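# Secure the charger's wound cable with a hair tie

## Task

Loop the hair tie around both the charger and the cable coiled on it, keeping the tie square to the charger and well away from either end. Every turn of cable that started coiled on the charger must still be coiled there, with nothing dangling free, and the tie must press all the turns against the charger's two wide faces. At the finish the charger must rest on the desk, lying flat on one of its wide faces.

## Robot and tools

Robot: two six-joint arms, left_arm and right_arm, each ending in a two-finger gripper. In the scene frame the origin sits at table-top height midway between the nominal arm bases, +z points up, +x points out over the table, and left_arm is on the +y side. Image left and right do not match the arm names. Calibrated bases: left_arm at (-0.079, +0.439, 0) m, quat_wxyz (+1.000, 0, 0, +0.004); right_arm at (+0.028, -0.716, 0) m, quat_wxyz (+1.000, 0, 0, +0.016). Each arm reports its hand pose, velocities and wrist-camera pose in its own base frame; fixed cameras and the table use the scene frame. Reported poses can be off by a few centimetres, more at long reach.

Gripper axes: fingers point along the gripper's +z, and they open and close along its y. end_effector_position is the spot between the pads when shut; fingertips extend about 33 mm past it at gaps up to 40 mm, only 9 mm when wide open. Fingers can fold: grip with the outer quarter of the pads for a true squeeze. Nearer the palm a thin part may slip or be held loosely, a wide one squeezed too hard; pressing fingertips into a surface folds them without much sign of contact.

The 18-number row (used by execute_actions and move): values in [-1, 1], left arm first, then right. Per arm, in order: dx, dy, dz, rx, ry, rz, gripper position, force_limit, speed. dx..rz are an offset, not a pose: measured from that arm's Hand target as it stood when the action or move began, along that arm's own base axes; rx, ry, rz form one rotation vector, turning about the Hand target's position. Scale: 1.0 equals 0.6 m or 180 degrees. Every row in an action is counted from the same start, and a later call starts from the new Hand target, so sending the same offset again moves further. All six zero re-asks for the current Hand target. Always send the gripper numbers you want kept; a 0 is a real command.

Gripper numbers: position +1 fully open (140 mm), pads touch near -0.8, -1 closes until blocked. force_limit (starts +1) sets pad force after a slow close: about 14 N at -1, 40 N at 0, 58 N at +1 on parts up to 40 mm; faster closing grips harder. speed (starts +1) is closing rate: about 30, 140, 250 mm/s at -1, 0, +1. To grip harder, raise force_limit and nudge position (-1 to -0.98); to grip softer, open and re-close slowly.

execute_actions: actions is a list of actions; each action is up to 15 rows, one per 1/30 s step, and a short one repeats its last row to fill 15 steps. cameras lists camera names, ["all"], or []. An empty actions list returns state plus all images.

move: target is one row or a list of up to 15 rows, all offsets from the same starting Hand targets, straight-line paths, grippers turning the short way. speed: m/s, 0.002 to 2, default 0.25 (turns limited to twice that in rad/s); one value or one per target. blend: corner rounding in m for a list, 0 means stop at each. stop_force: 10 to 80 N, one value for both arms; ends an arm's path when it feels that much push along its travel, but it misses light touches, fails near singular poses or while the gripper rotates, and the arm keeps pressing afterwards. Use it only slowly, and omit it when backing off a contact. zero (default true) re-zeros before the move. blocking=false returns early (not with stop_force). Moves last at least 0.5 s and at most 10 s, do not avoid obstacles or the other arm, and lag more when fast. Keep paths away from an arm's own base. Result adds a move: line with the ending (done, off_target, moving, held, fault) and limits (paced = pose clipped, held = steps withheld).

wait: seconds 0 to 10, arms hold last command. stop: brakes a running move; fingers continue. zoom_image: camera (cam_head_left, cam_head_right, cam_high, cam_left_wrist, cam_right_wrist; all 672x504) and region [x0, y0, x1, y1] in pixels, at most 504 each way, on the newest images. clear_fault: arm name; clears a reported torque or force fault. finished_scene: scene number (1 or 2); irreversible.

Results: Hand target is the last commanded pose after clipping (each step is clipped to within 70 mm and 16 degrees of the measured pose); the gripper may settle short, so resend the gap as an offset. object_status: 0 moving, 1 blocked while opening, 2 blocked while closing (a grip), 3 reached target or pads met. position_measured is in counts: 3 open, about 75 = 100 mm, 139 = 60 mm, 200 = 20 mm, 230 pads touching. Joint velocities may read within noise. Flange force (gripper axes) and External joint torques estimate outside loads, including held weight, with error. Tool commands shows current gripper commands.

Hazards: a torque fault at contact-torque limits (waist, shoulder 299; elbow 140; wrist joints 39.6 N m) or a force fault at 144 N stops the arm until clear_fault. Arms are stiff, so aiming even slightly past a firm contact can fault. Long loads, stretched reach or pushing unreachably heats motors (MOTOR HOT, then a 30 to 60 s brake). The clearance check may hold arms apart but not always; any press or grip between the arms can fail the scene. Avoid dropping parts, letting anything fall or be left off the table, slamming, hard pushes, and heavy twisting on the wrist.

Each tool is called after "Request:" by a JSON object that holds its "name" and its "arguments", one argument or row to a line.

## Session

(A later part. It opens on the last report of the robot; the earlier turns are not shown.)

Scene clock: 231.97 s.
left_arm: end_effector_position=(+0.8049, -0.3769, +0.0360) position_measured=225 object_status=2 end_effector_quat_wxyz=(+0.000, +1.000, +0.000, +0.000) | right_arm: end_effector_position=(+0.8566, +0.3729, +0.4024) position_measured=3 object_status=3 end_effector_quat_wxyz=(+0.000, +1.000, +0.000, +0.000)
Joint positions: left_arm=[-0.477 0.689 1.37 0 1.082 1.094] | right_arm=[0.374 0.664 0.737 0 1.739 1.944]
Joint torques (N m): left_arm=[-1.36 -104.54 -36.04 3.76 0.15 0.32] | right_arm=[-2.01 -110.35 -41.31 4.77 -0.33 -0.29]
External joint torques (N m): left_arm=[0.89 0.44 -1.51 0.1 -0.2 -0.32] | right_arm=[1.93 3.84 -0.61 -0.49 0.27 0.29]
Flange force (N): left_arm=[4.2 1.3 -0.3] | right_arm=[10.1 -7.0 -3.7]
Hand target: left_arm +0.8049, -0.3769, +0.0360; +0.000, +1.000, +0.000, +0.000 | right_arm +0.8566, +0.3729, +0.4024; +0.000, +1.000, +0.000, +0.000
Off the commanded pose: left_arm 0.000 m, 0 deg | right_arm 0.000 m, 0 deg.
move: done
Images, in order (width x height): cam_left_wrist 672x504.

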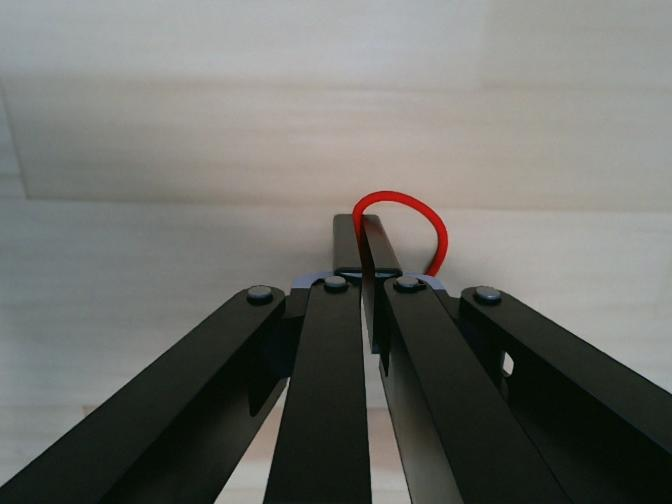

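Request:
{"name": "move", "arguments": {
  "target": [
    [0, 0, 0.3, 0, 0, 0, -1, -1, -1, 0, 0, 0, 0, 0, 0, 1, 1, 1]
  ],
  "speed": 0.15,
  "cameras": ["all"]
}}

Request:
{"name": "zoom_image", "arguments": {
  "camera": "cam_left_wrist",
  "region": [240, 130, 480, 330]
}}

Request:
{"name": "zoom_image", "arguments": {
  "camera": "cam_high",
  "region": [290, 160, 430, 290]
}}

Scene clock: 236.37 s.
left_arm: end_effector_position=(+0.8049, -0.3769, +0.2161) position_measured=225 object_status=2 end_effector_quat_wxyz=(+0.000, +1.000, +0.000, +0.000) | right_arm: end_effector_position=(+0.8566, +0.3729, +0.4024) position_measured=3 object_status=3 end_effector_quat_wxyz=(+0.000, +1.000, +0.000, +0.000)
Joint positions: left_arm=[-0.477 0.585 1.204 0 1.352 1.094] | right_arm=[0.374 0.664 0.737 0 1.739 1.944]
Joint torques (N m): left_arm=[-1.41 -100.3 -39.42 4.17 0.18 0.32] | right_arm=[-2.09 -110.26 -41.35 4.76 -0.32 -0.31]
External joint torques (N m): left_arm=[1.78 1.16 -2 0.1 -0.23 -0.32] | right_arm=[1.91 3.65 -0.59 -0.49 0.27 0.31]
Flange force (N): left_arm=[7.3 1.6 -1.6] | right_arm=[9.6 -6.8 -3.5]
Hand target: left_arm +0.8049, -0.3769, +0.2160; +0.000, +1.000, +0.000, +0.000 | right_arm +0.8566, +0.3729, +0.4024; +0.000, +1.000, +0.000, +0.000
Off the commanded pose: left_arm 0.000 m, 0 deg | right_arm 0.000 m, 0 deg.
move: done

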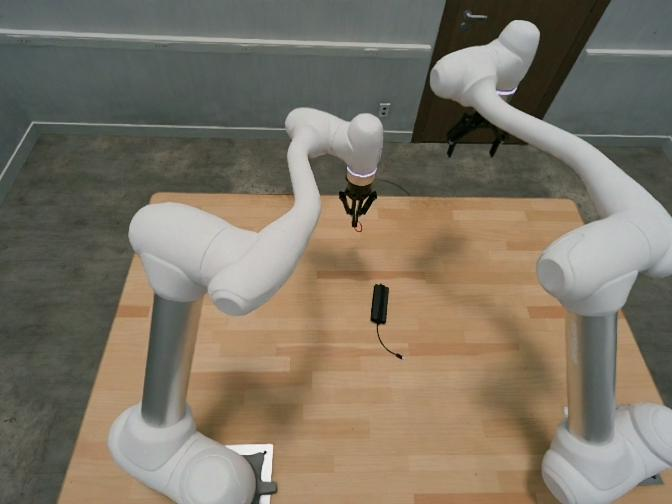

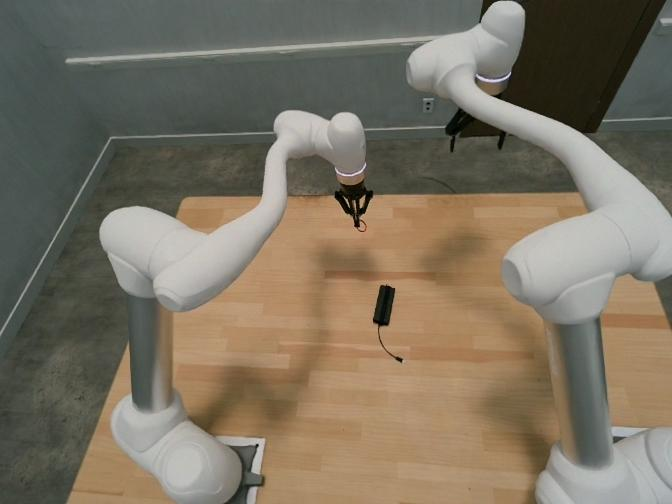

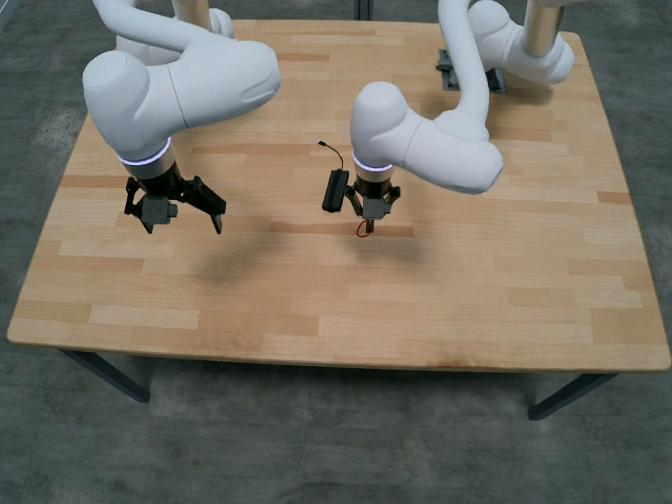

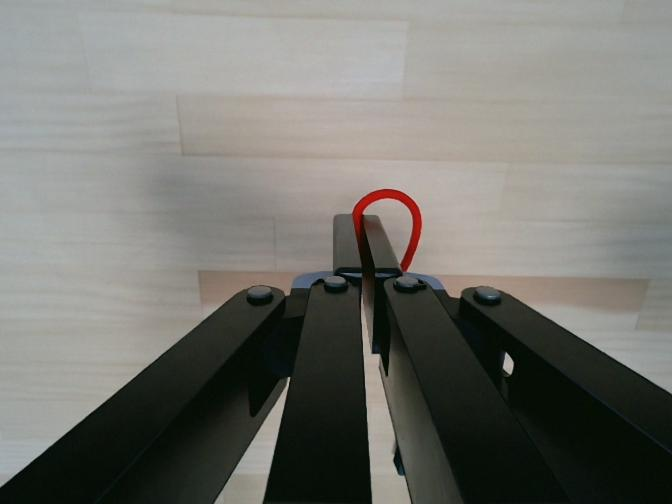

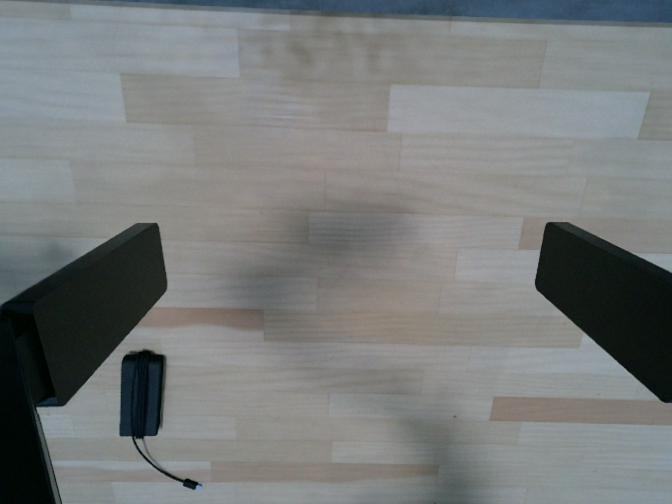

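Scaled by 2.100.

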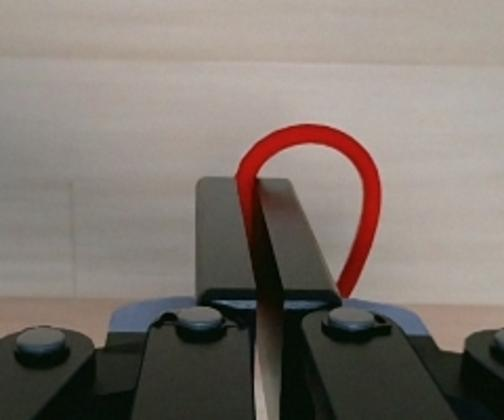

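Scaled by 3.600.

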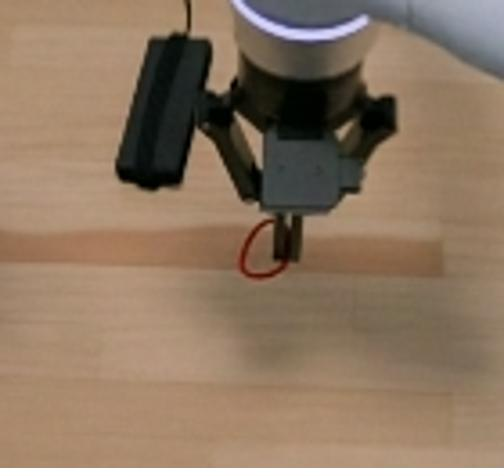

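Request:
{"name": "move", "arguments": {
  "target": [
    [-0.215, -0.022, 0.223, 0, 0, 0, -1, -1, -1, 0, 0, 0, 0, 0, 0, -1, -1, 0],
    [-0.215, -0.022, 0.223, 0, 0, 0, -1, -1, -1, -0.434, 0.378, 0.063, 0.1954, 0.1954, -0.4718, -1, -1, 0]
  ],
  "speed": 0.25,
  "cameras": ["all"]
}}

Scene clock: 274.70 s.
left_arm: end_effector_position=(+0.6759, -0.3901, +0.3498) position_measured=225 object_status=2 end_effector_quat_wxyz=(+0.000, +1.000, +0.000, +0.000) | right_arm: end_effector_position=(+0.5962, +0.5997, +0.4402) position_measured=233 object_status=3 end_effector_quat_wxyz=(-0.271, +0.654, -0.653, -0.270)
Joint positions: left_arm=[-0.568 0.367 1.291 0 1.483 1.003] | right_arm=[0.5 0.236 1.479 0.76 1.119 3.405]
Joint torques (N m): left_arm=[-1.43 -81.27 -40.88 4.27 0.22 0.36] | right_arm=[-2.05 -69.65 -42.77 5.33 -0.8 -0.3]
External joint torques (N m): left_arm=[1.18 1.1 -1.54 0.1 -0.27 -0.36] | right_arm=[1.82 2.07 -0.74 -0.5 0.27 0.3]
Flange force (N): left_arm=[5.1 1.7 -1.8] | right_arm=[-4.8 -3.0 2.4]
Hand target: left_arm +0.6759, -0.3901, +0.3498; +0.000, +1.000, +0.000, +0.000 | right_arm +0.5962, +0.5997, +0.4402; -0.271, +0.654, -0.653, -0.270
Off the commanded pose: left_arm 0.000 m, 0 deg | right_arm 0.000 m, 0 deg.
move: done

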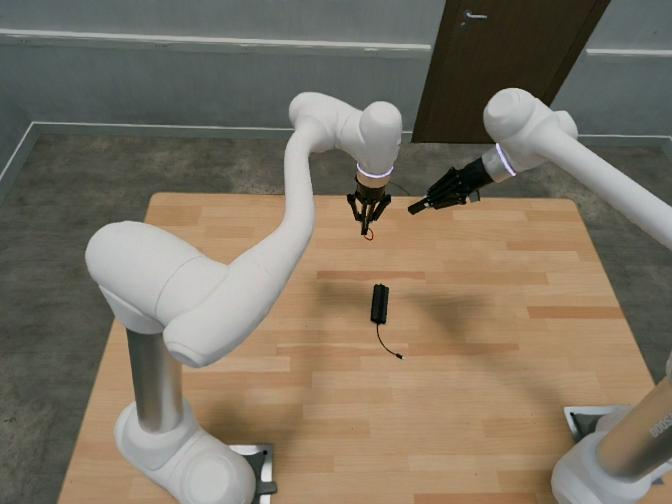

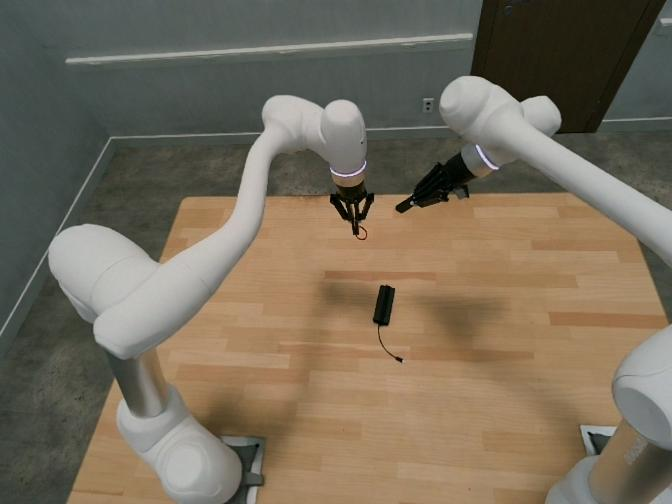

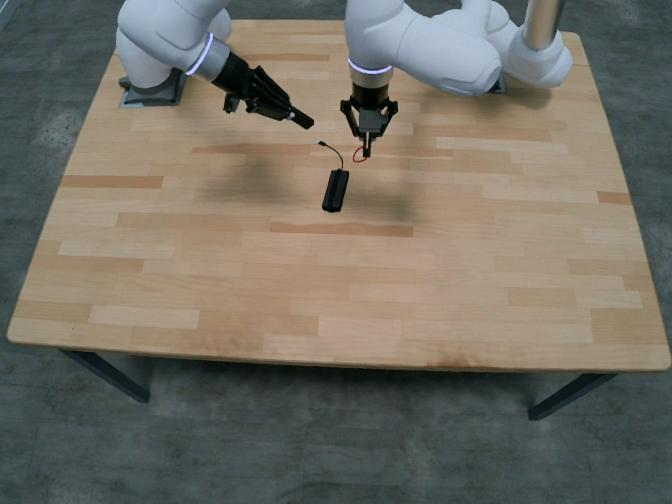

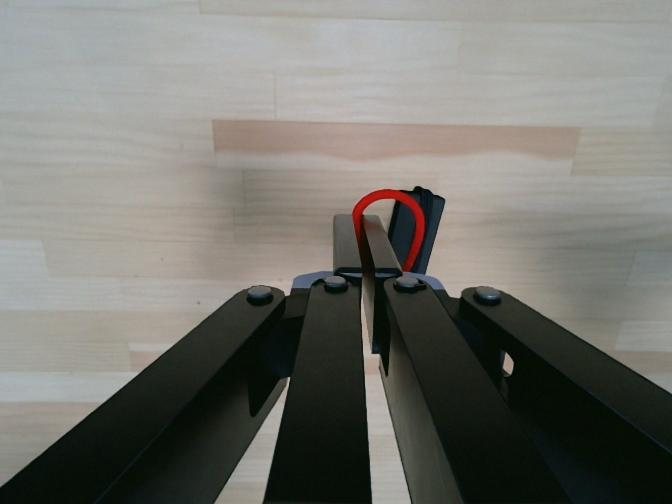

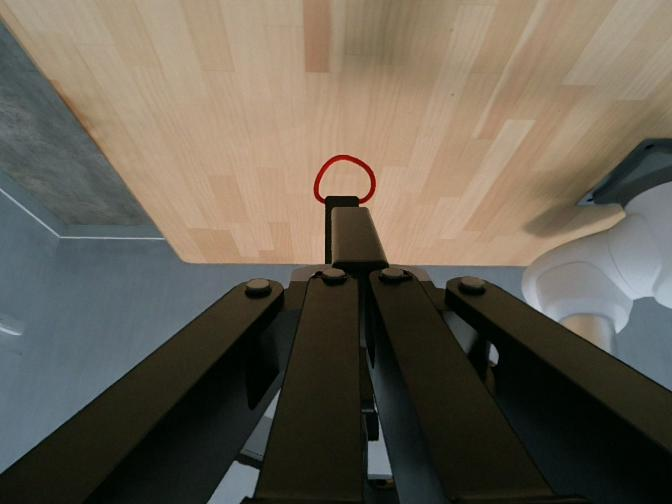

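Request:
{"name": "move", "arguments": {
  "target": [
    [0, 0, 0, 0, 0, 0, -1, -1, -1, 0, 0.1733, -0.1803, 0, 0, 0, -1, -1, 0]
  ],
  "speed": 0.15,
  "cameras": ["cam_left_wrist", "cam_right_wrist", "cam_high"]
}}

Request:
{"name": "zoom_image", "arguments": {
  "camera": "cam_right_wrist",
  "region": [240, 130, 480, 330]
}}

Request:
{"name": "zoom_image", "arguments": {
  "camera": "cam_high",
  "region": [260, 80, 420, 200]
}}

Scene clock: 298.90 s.
left_arm: end_effector_position=(+0.6759, -0.3901, +0.3498) position_measured=225 object_status=2 end_effector_quat_wxyz=(+0.000, +1.000, +0.000, +0.000) | right_arm: end_effector_position=(+0.5961, +0.7036, +0.3321) position_measured=233 object_status=3 end_effector_quat_wxyz=(-0.271, +0.654, -0.653, -0.270)
Joint positions: left_arm=[-0.568 0.367 1.291 0 1.483 1.003] | right_arm=[0.621 0.368 1.5 0.801 0.927 3.377]
Joint torques (N m): left_arm=[-1.33 -81.14 -40.79 4.28 0.17 0.38] | right_arm=[-2.18 -83.29 -41.94 4.92 -0.73 -0.31]
External joint torques (N m): left_arm=[1.82 1.06 -1.56 0.11 -0.22 -0.38] | right_arm=[2.44 3.19 -0.73 -0.51 0.27 0.31]
Flange force (N): left_arm=[5.6 1.1 -1.9] | right_arm=[-5.5 -3.5 4.6]
Hand target: left_arm +0.6759, -0.3901, +0.3498; +0.000, +1.000, +0.000, +0.000 | right_arm +0.5962, +0.7037, +0.3320; -0.271, +0.654, -0.653, -0.270
Off the commanded pose: left_arm 0.000 m, 0 deg | right_arm 0.000 m, 0 deg.
move: done
Images, in order (width x height): cam_high 672x504, cam_left_wrist 672x504, cam_right_wrist 672x504.

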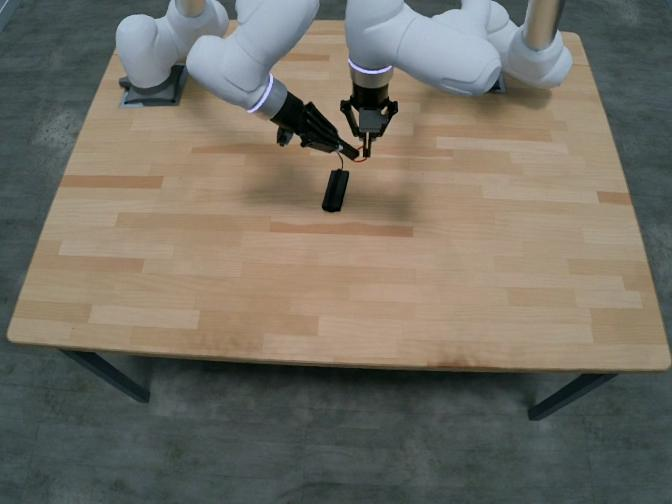

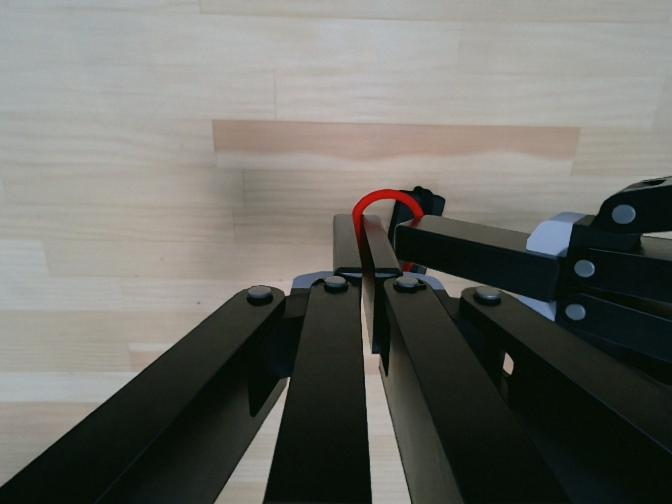

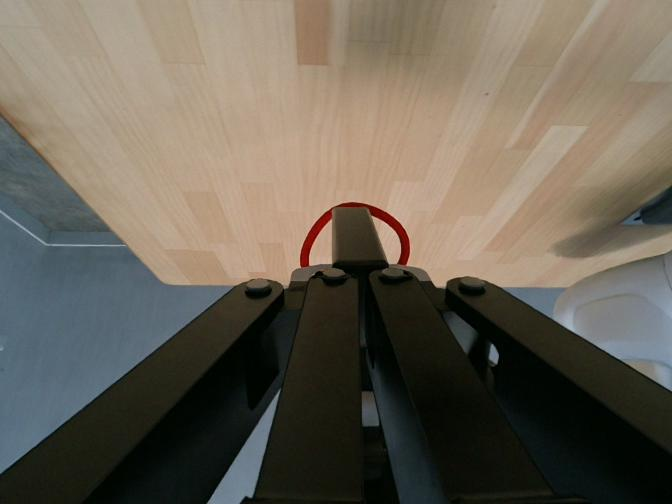

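Scaled by 2.100.

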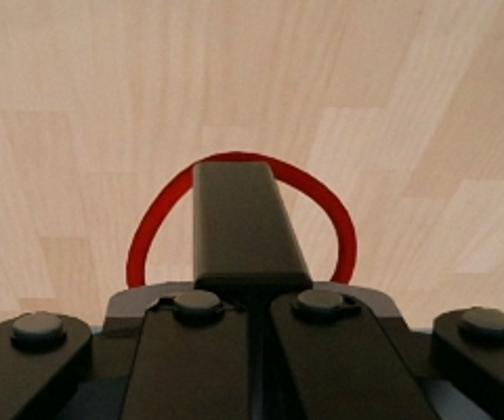

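Scaled by 3.150.

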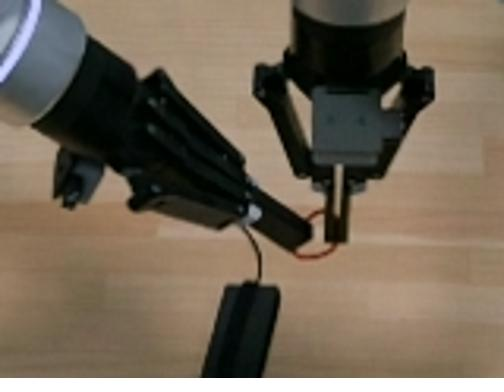

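Request:
{"name": "move", "arguments": {
  "target": [
    [0, 0, 0, 0, 0, 0, -1, -1, -1, -0.0037, 0.0024, 0.0024, 0, -0.3536, 0.3536, -1, -1, 0]
  ],
  "speed": 0.25,
  "cameras": ["cam_left_wrist", "cam_right_wrist", "cam_high"]
}}

Request:
{"name": "zoom_image", "arguments": {
  "camera": "cam_right_wrist",
  "region": [240, 130, 480, 330]
}}

Request:
{"name": "zoom_image", "arguments": {
  "camera": "cam_high",
  "region": [260, 80, 420, 200]
}}

Scene clock: 340.43 s.
left_arm: end_effector_position=(+0.6759, -0.3901, +0.3498) position_measured=225 object_status=2 end_effector_quat_wxyz=(+0.000, +1.000, +0.000, +0.000) | right_arm: end_effector_position=(+0.5938, +0.7052, +0.3335) position_measured=233 object_status=3 end_effector_quat_wxyz=(-0.383, +0.924, +0.000, +0.001)
Joint positions: left_arm=[-0.568 0.367 1.291 0 1.483 1.003] | right_arm=[0.624 0.365 1.501 0.802 0.924 1.808]
Joint torques (N m): left_arm=[-1.48 -81.02 -40.82 4.29 0.12 0.3] | right_arm=[-1.24 -82.95 -42.02 4.91 -0.8 -0.32]
External joint torques (N m): left_arm=[1.52 1.14 -1.51 0.08 -0.17 -0.3] | right_arm=[1.17 2.25 -0.87 -0.48 0.29 0.29]
Flange force (N): left_arm=[5.4 1.3 -1.9] | right_arm=[3.6 -4.4 2.7]
Hand target: left_arm +0.6759, -0.3901, +0.3498; +0.000, +1.000, +0.000, +0.000 | right_arm +0.5939, +0.7051, +0.3335; -0.383, +0.924, +0.000, +0.001
Off the commanded pose: left_arm 0.000 m, 0 deg | right_arm 0.000 m, 0 deg.
move: done
Images, in order (width x height): cam_high 672x504, cam_left_wrist 672x504, cam_right_wrist 672x504.

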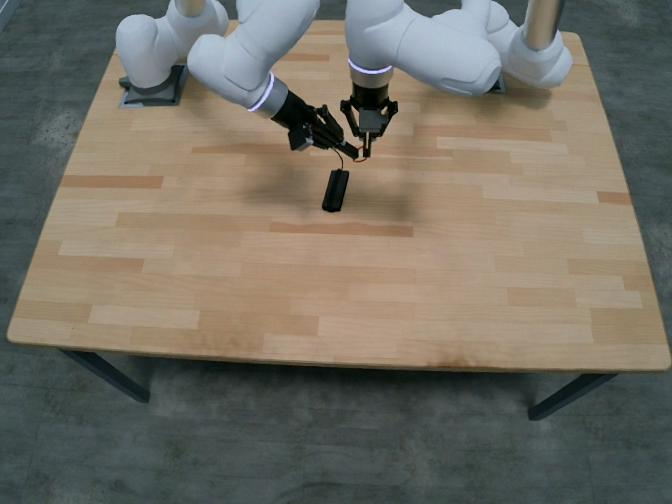

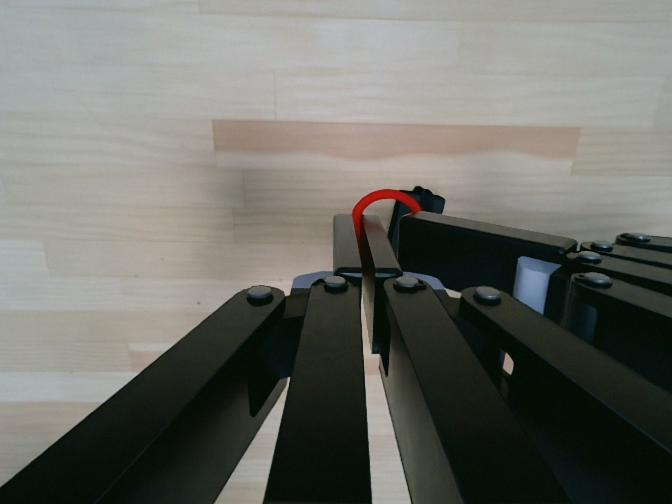

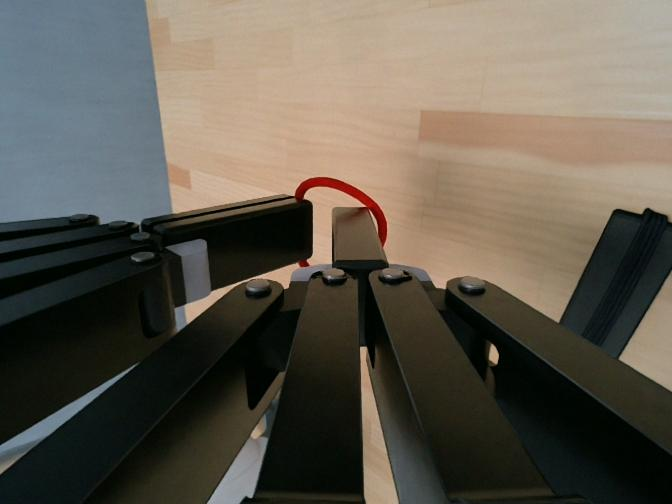

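Scaled by 2.100.

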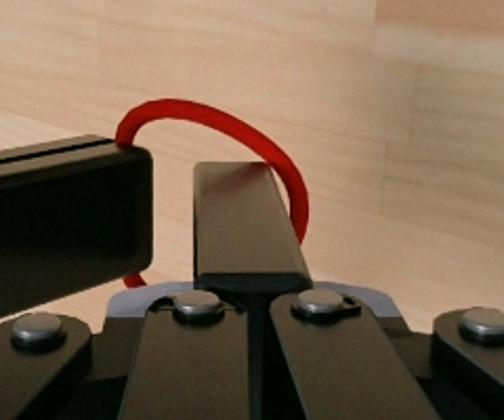

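Scaled by 3.150.

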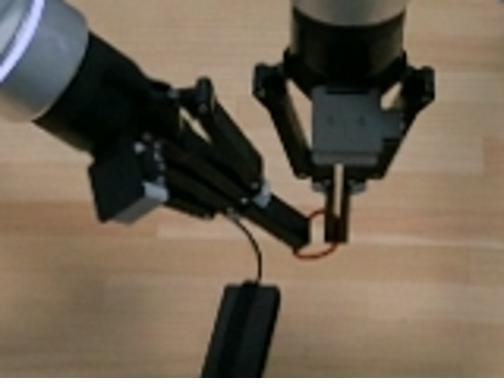

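Request:
{"name": "move", "arguments": {
  "target": [
    [0, 0, 0, 0, 0, 0, -1, -1, -1, 0, 0.0035, 0.0035, 0, 0, 0, -1, -1, 0],
    [0, 0, 0, 0, 0, 0, -1, -1, -1, 0, 0.033, -0.026, 0, 0, 0, -1, -1, 0]
  ],
  "speed": 0.06,
  "cameras": ["cam_left_wrist", "cam_right_wrist", "cam_high"]
}}

Request:
{"name": "zoom_image", "arguments": {
  "camera": "cam_right_wrist",
  "region": [240, 130, 480, 330]
}}

Request:
{"name": "zoom_image", "arguments": {
  "camera": "cam_left_wrist",
  "region": [300, 150, 540, 350]
}}

Scene clock: 349.37 s.
left_arm: end_effector_position=(+0.6759, -0.3901, +0.3498) position_measured=225 object_status=2 end_effector_quat_wxyz=(+0.000, +1.000, +0.000, +0.000) | right_arm: end_effector_position=(+0.5939, +0.7249, +0.3179) position_measured=233 object_status=3 end_effector_quat_wxyz=(-0.383, +0.924, +0.000, +0.001)
Joint positions: left_arm=[-0.568 0.367 1.291 0 1.483 1.003] | right_arm=[0.645 0.392 1.492 0.807 0.898 1.81]
Joint torques (N m): left_arm=[-1.44 -81.06 -40.8 4.29 0.2 0.32] | right_arm=[-2.23 -85.63 -41.89 4.86 -0.77 -0.33]
External joint torques (N m): left_arm=[1.06 0.9 -1.64 0.08 -0.25 -0.32] | right_arm=[2.34 2.6 -1.03 -0.48 0.25 0.3]
Flange force (N): left_arm=[5.0 1.8 -2.0] | right_arm=[3.3 -5.7 4.1]
Hand target: left_arm +0.6759, -0.3901, +0.3498; +0.000, +1.000, +0.000, +0.000 | right_arm +0.5939, +0.7249, +0.3179; -0.383, +0.924, +0.000, +0.001
Off the commanded pose: left_arm 0.000 m, 0 deg | right_arm 0.000 m, 0 deg.
move: done
Images, in order (width x height): cam_high 672x504, cam_left_wrist 672x504, cam_right_wrist 672x504.

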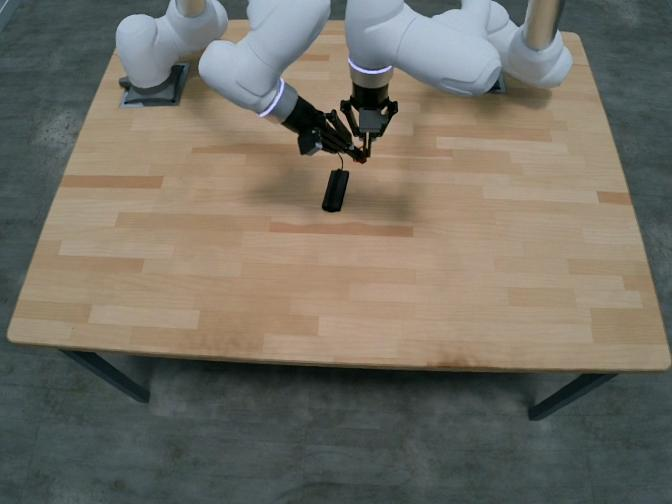

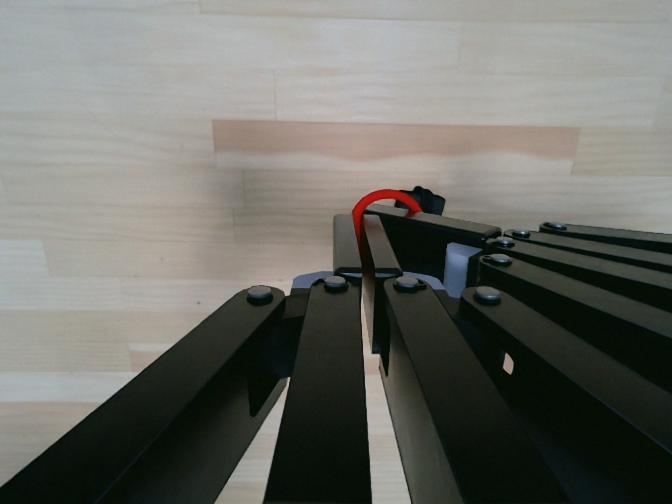

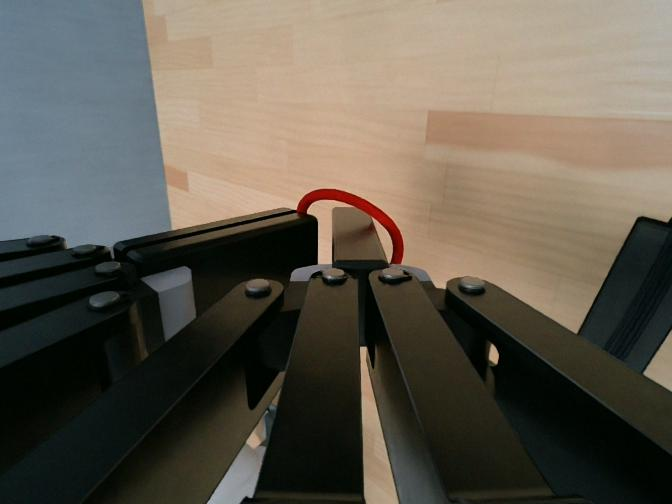

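Scaled by 2.100.

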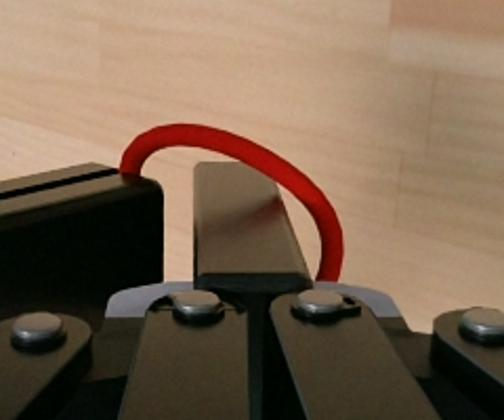

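Scaled by 2.100.

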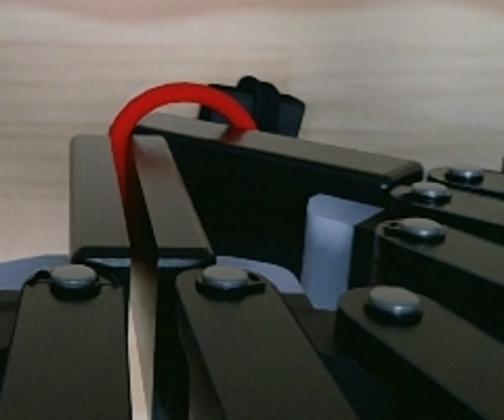

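Request:
{"name": "move", "arguments": {
  "target": [
    [0, 0, 0, 0, 0, 0, -1, -1, -1, 0, 0.0236, -0.0236, 0, 0, 0, -1, -1, 0]
  ],
  "speed": 0.06,
  "cameras": ["cam_left_wrist", "cam_right_wrist", "cam_high"]
}}

Request:
{"name": "zoom_image", "arguments": {
  "camera": "cam_right_wrist",
  "region": [240, 130, 480, 330]
}}

Request:
{"name": "zoom_image", "arguments": {
  "camera": "cam_left_wrist",
  "region": [300, 150, 540, 350]
}}

Request:
{"name": "zoom_image", "arguments": {
  "camera": "cam_high",
  "region": [260, 80, 420, 200]
}}

Scene clock: 355.50 s.
left_arm: end_effector_position=(+0.6759, -0.3901, +0.3498) position_measured=225 object_status=2 end_effector_quat_wxyz=(+0.000, +1.000, +0.000, +0.000) | right_arm: end_effector_position=(+0.5939, +0.7391, +0.3037) position_measured=233 object_status=3 end_effector_quat_wxyz=(-0.383, +0.924, +0.000, +0.001)
Joint positions: left_arm=[-0.568 0.367 1.291 0 1.483 1.003] | right_arm=[0.659 0.413 1.488 0.814 0.876 1.806]
Joint torques (N m): left_arm=[-1.5 -81.38 -40.92 4.25 0.17 0.32] | right_arm=[-2.13 -87.07 -41.59 4.81 -0.75 -0.32]
External joint torques (N m): left_arm=[1.53 1.39 -1.43 0.12 -0.22 -0.32] | right_arm=[2.33 1.57 -1.32 -0.48 0.24 0.28]
Flange force (N): left_arm=[5.6 1.5 -1.7] | right_arm=[2.5 -5.8 3.2]
Hand target: left_arm +0.6759, -0.3901, +0.3498; +0.000, +1.000, +0.000, +0.000 | right_arm +0.5939, +0.7391, +0.3037; -0.383, +0.924, +0.000, +0.001
Off the commanded pose: left_arm 0.000 m, 0 deg | right_arm 0.000 m, 0 deg.
move: done
Images, in order (width x height): cam_high 672x504, cam_left_wrist 672x504, cam_right_wrist 672x504.

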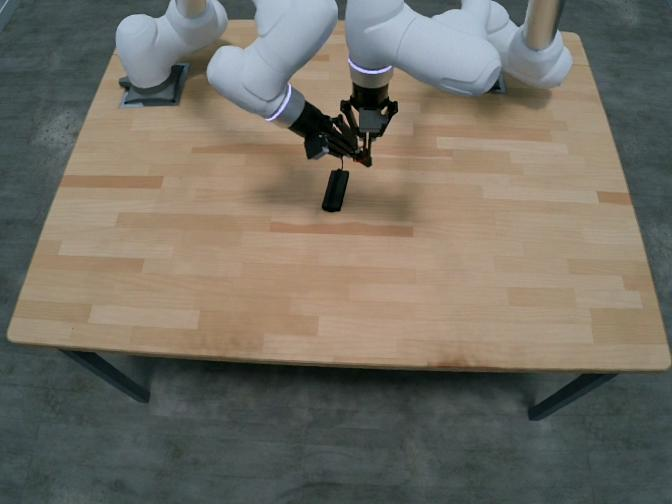

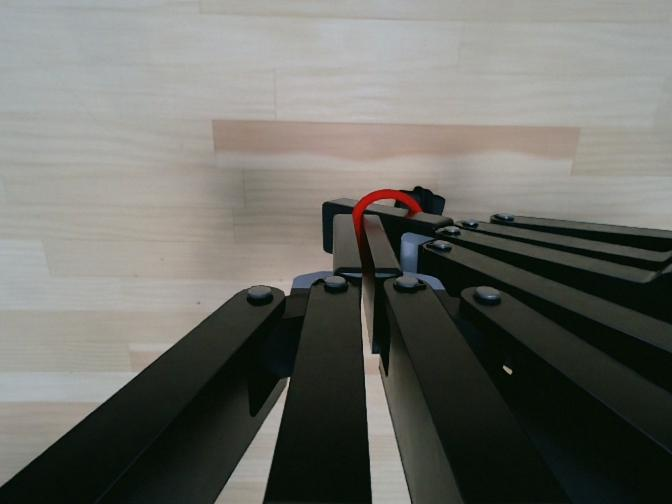

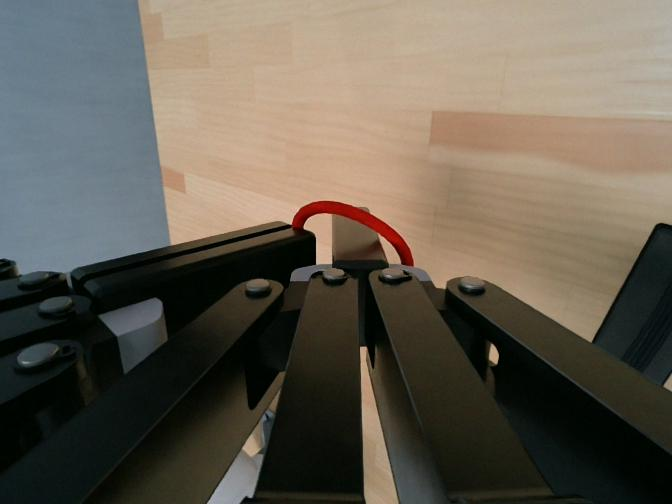

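Scaled by 2.100.

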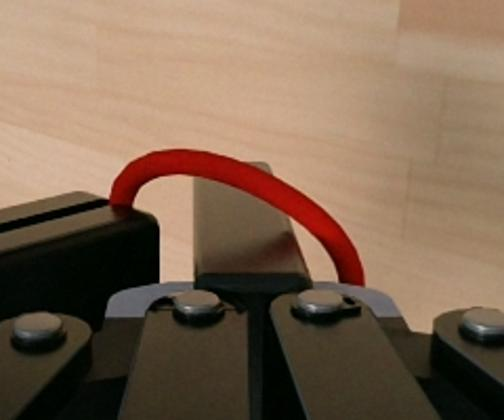

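Scaled by 2.100.

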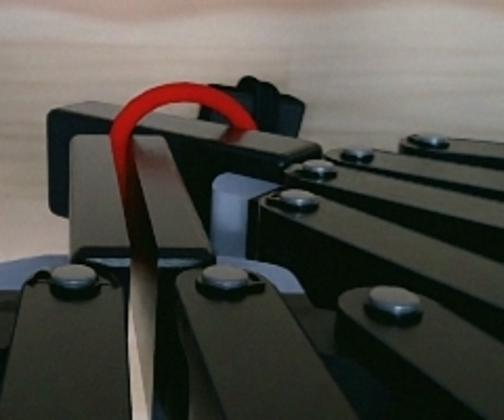

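Scaled by 3.150.

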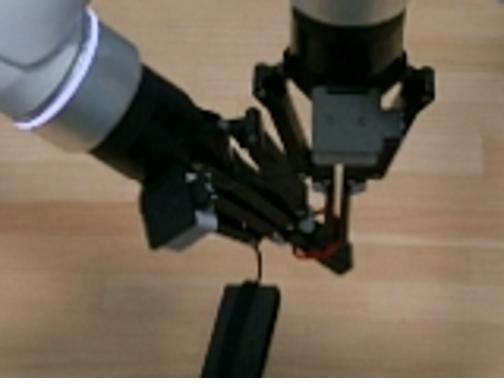

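Request:
{"name": "move", "arguments": {
  "target": [
    [0, 0, 0, 0, 0, 0, -1, -1, -1, 0, -0.0059, -0.0059, 0, 0, 0, -1, -1, 0],
    [0, 0, 0, 0, 0, 0, -1, -1, -1, 0, -0.0059, -0.0059, 0, 0.3536, -0.3536, -1, -1, 0]
  ],
  "speed": [0.05, 0.2],
  "cameras": ["cam_left_wrist", "cam_right_wrist", "cam_high"]
}}

Request:
{"name": "zoom_image", "arguments": {
  "camera": "cam_right_wrist",
  "region": [240, 130, 480, 330]
}}

Request:
{"name": "zoom_image", "arguments": {
  "camera": "cam_left_wrist",
  "region": [300, 150, 540, 350]
}}

Request:
{"name": "zoom_image", "arguments": {
  "camera": "cam_high",
  "region": [260, 80, 420, 200]
}}

Scene clock: 374.73 s.
left_arm: end_effector_position=(+0.6759, -0.3901, +0.3498) position_measured=225 object_status=2 end_effector_quat_wxyz=(+0.000, +1.000, +0.000, +0.000) | right_arm: end_effector_position=(+0.5939, +0.7355, +0.3002) position_measured=233 object_status=3 end_effector_quat_wxyz=(-0.271, +0.654, -0.653, -0.270)
Joint positions: left_arm=[-0.568 0.367 1.291 0 1.483 1.003] | right_arm=[0.656 0.412 1.496 0.817 0.875 3.369]
Joint torques (N m): left_arm=[-0.95 -80.92 -41.01 4.3 0.17 0.35] | right_arm=[-2.21 -87.02 -41.6 4.78 -0.73 -0.28]
External joint torques (N m): left_arm=[0.81 0.67 -1.42 0.06 -0.22 -0.35] | right_arm=[2.63 2.47 -0.81 -0.5 0.3 0.28]
Flange force (N): left_arm=[4.0 1.7 -1.8] | right_arm=[-5.4 -2.5 4.2]
Hand target: left_arm +0.6759, -0.3901, +0.3498; +0.000, +1.000, +0.000, +0.000 | right_arm +0.5939, +0.7355, +0.3002; -0.271, +0.654, -0.653, -0.270
Off the commanded pose: left_arm 0.000 m, 0 deg | right_arm 0.000 m, 0 deg.
move: done
Images, in order (width x height): cam_high 672x504, cam_left_wrist 672x504, cam_right_wrist 672x504.

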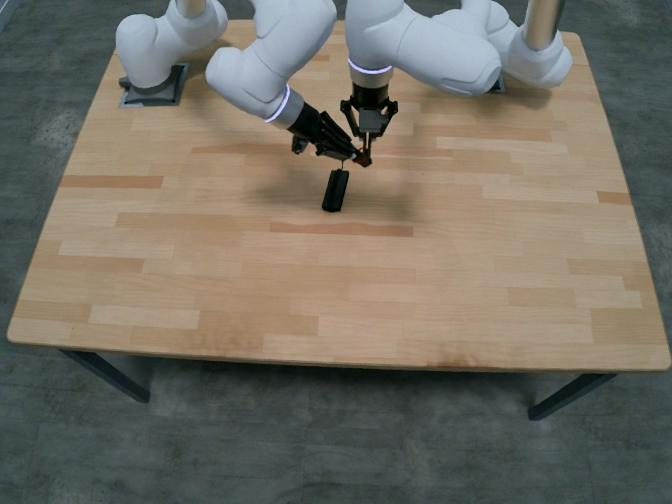

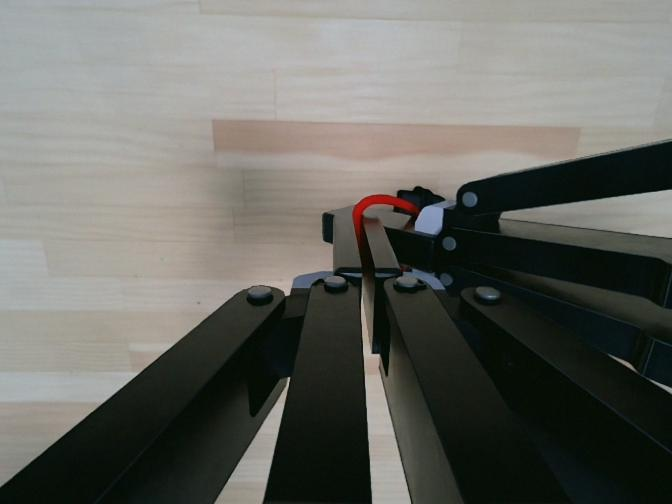

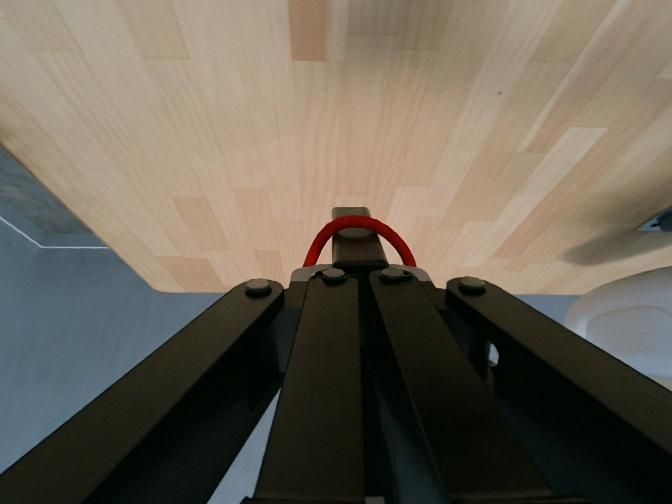

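Scaled by 2.100.

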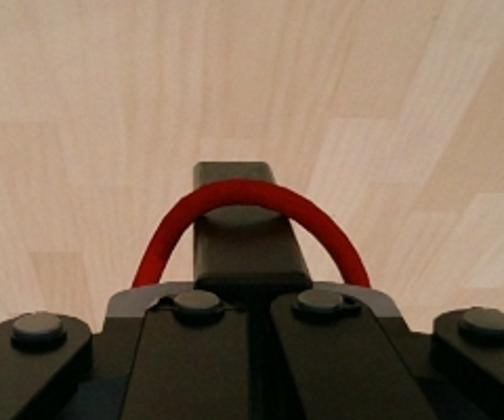

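Scaled by 2.100.

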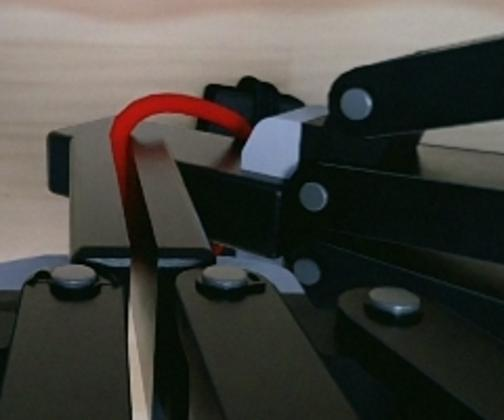

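Scaled by 3.150.

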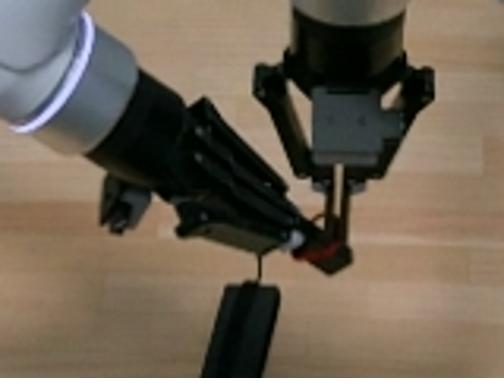

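Request:
{"name": "move", "arguments": {
  "target": [
    [0, 0, 0, 0, 0, 0, -1, -1, -1, 0, 0, 0, 0, 0, 0, -0.45, 0, -1]
  ],
  "cameras": ["cam_left_wrist", "cam_right_wrist", "cam_high"]
}}

Request:
{"name": "zoom_image", "arguments": {
  "camera": "cam_right_wrist",
  "region": [240, 130, 480, 330]
}}

Request:
{"name": "zoom_image", "arguments": {
  "camera": "cam_left_wrist",
  "region": [300, 150, 540, 350]
}}

Scene clock: 379.70 s.
left_arm: end_effector_position=(+0.6759, -0.3901, +0.3498) position_measured=225 object_status=2 end_effector_quat_wxyz=(+0.000, +1.000, +0.000, +0.000) | right_arm: end_effector_position=(+0.5939, +0.7355, +0.3002) position_measured=186 object_status=0 end_effector_quat_wxyz=(-0.271, +0.654, -0.653, -0.270)
Joint positions: left_arm=[-0.568 0.367 1.291 0 1.483 1.003] | right_arm=[0.656 0.412 1.496 0.817 0.875 3.369]
Joint torques (N m): left_arm=[-0.56 -82.25 -41.24 4.73 0.36 0.31] | right_arm=[-2.78 -85.87 -40.43 4.33 -0.49 -0.32]
External joint torques (N m): left_arm=[0.33 2.3 -1.12 -0.37 -0.41 -0.31] | right_arm=[2.93 1.16 -2.09 -0.05 0.05 0.33]
Flange force (N): left_arm=[5.4 3.1 -0.7] | right_arm=[-7.0 -2.6 3.7]
Hand target: left_arm +0.6759, -0.3901, +0.3498; +0.000, +1.000, +0.000, +0.000 | right_arm +0.5939, +0.7355, +0.3002; -0.271, +0.654, -0.653, -0.270
Off the commanded pose: left_arm 0.000 m, 0 deg | right_arm 0.000 m, 0 deg.
move: done
Images, in order (width x height): cam_high 672x504, cam_left_wrist 672x504, cam_right_wrist 672x504.

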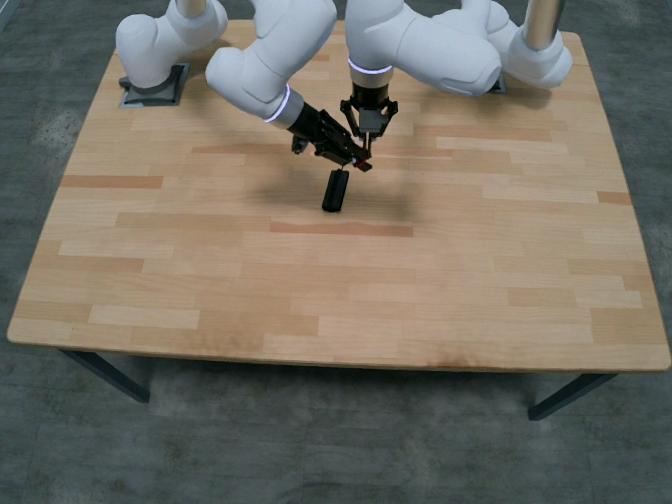

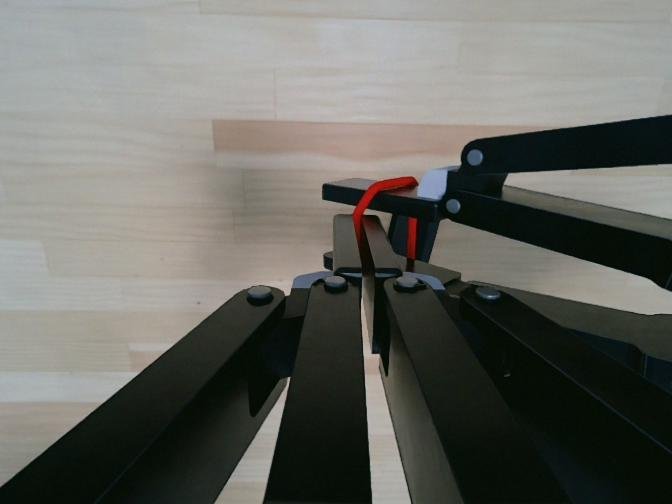

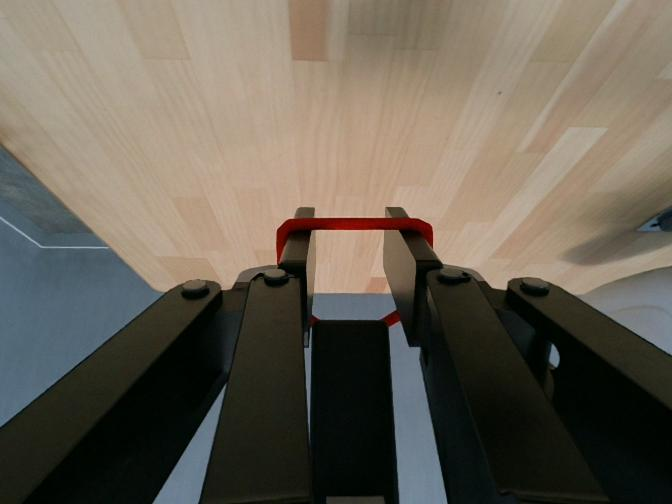

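Scaled by 2.100.

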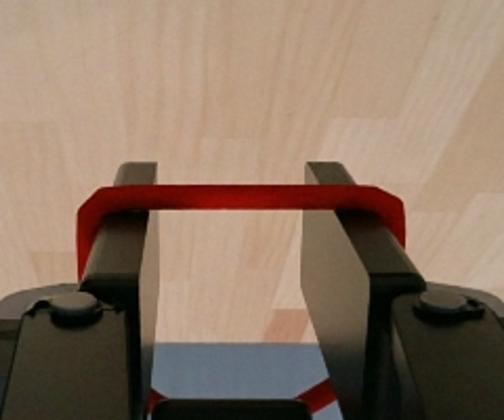

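Scaled by 2.100.

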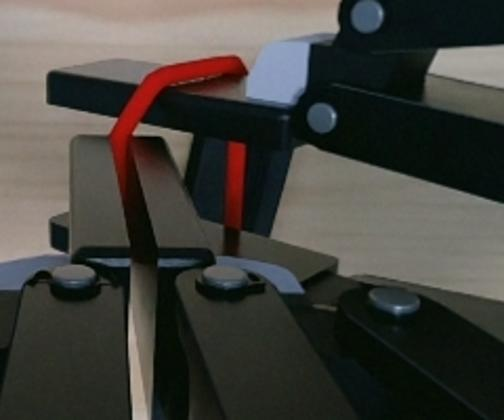

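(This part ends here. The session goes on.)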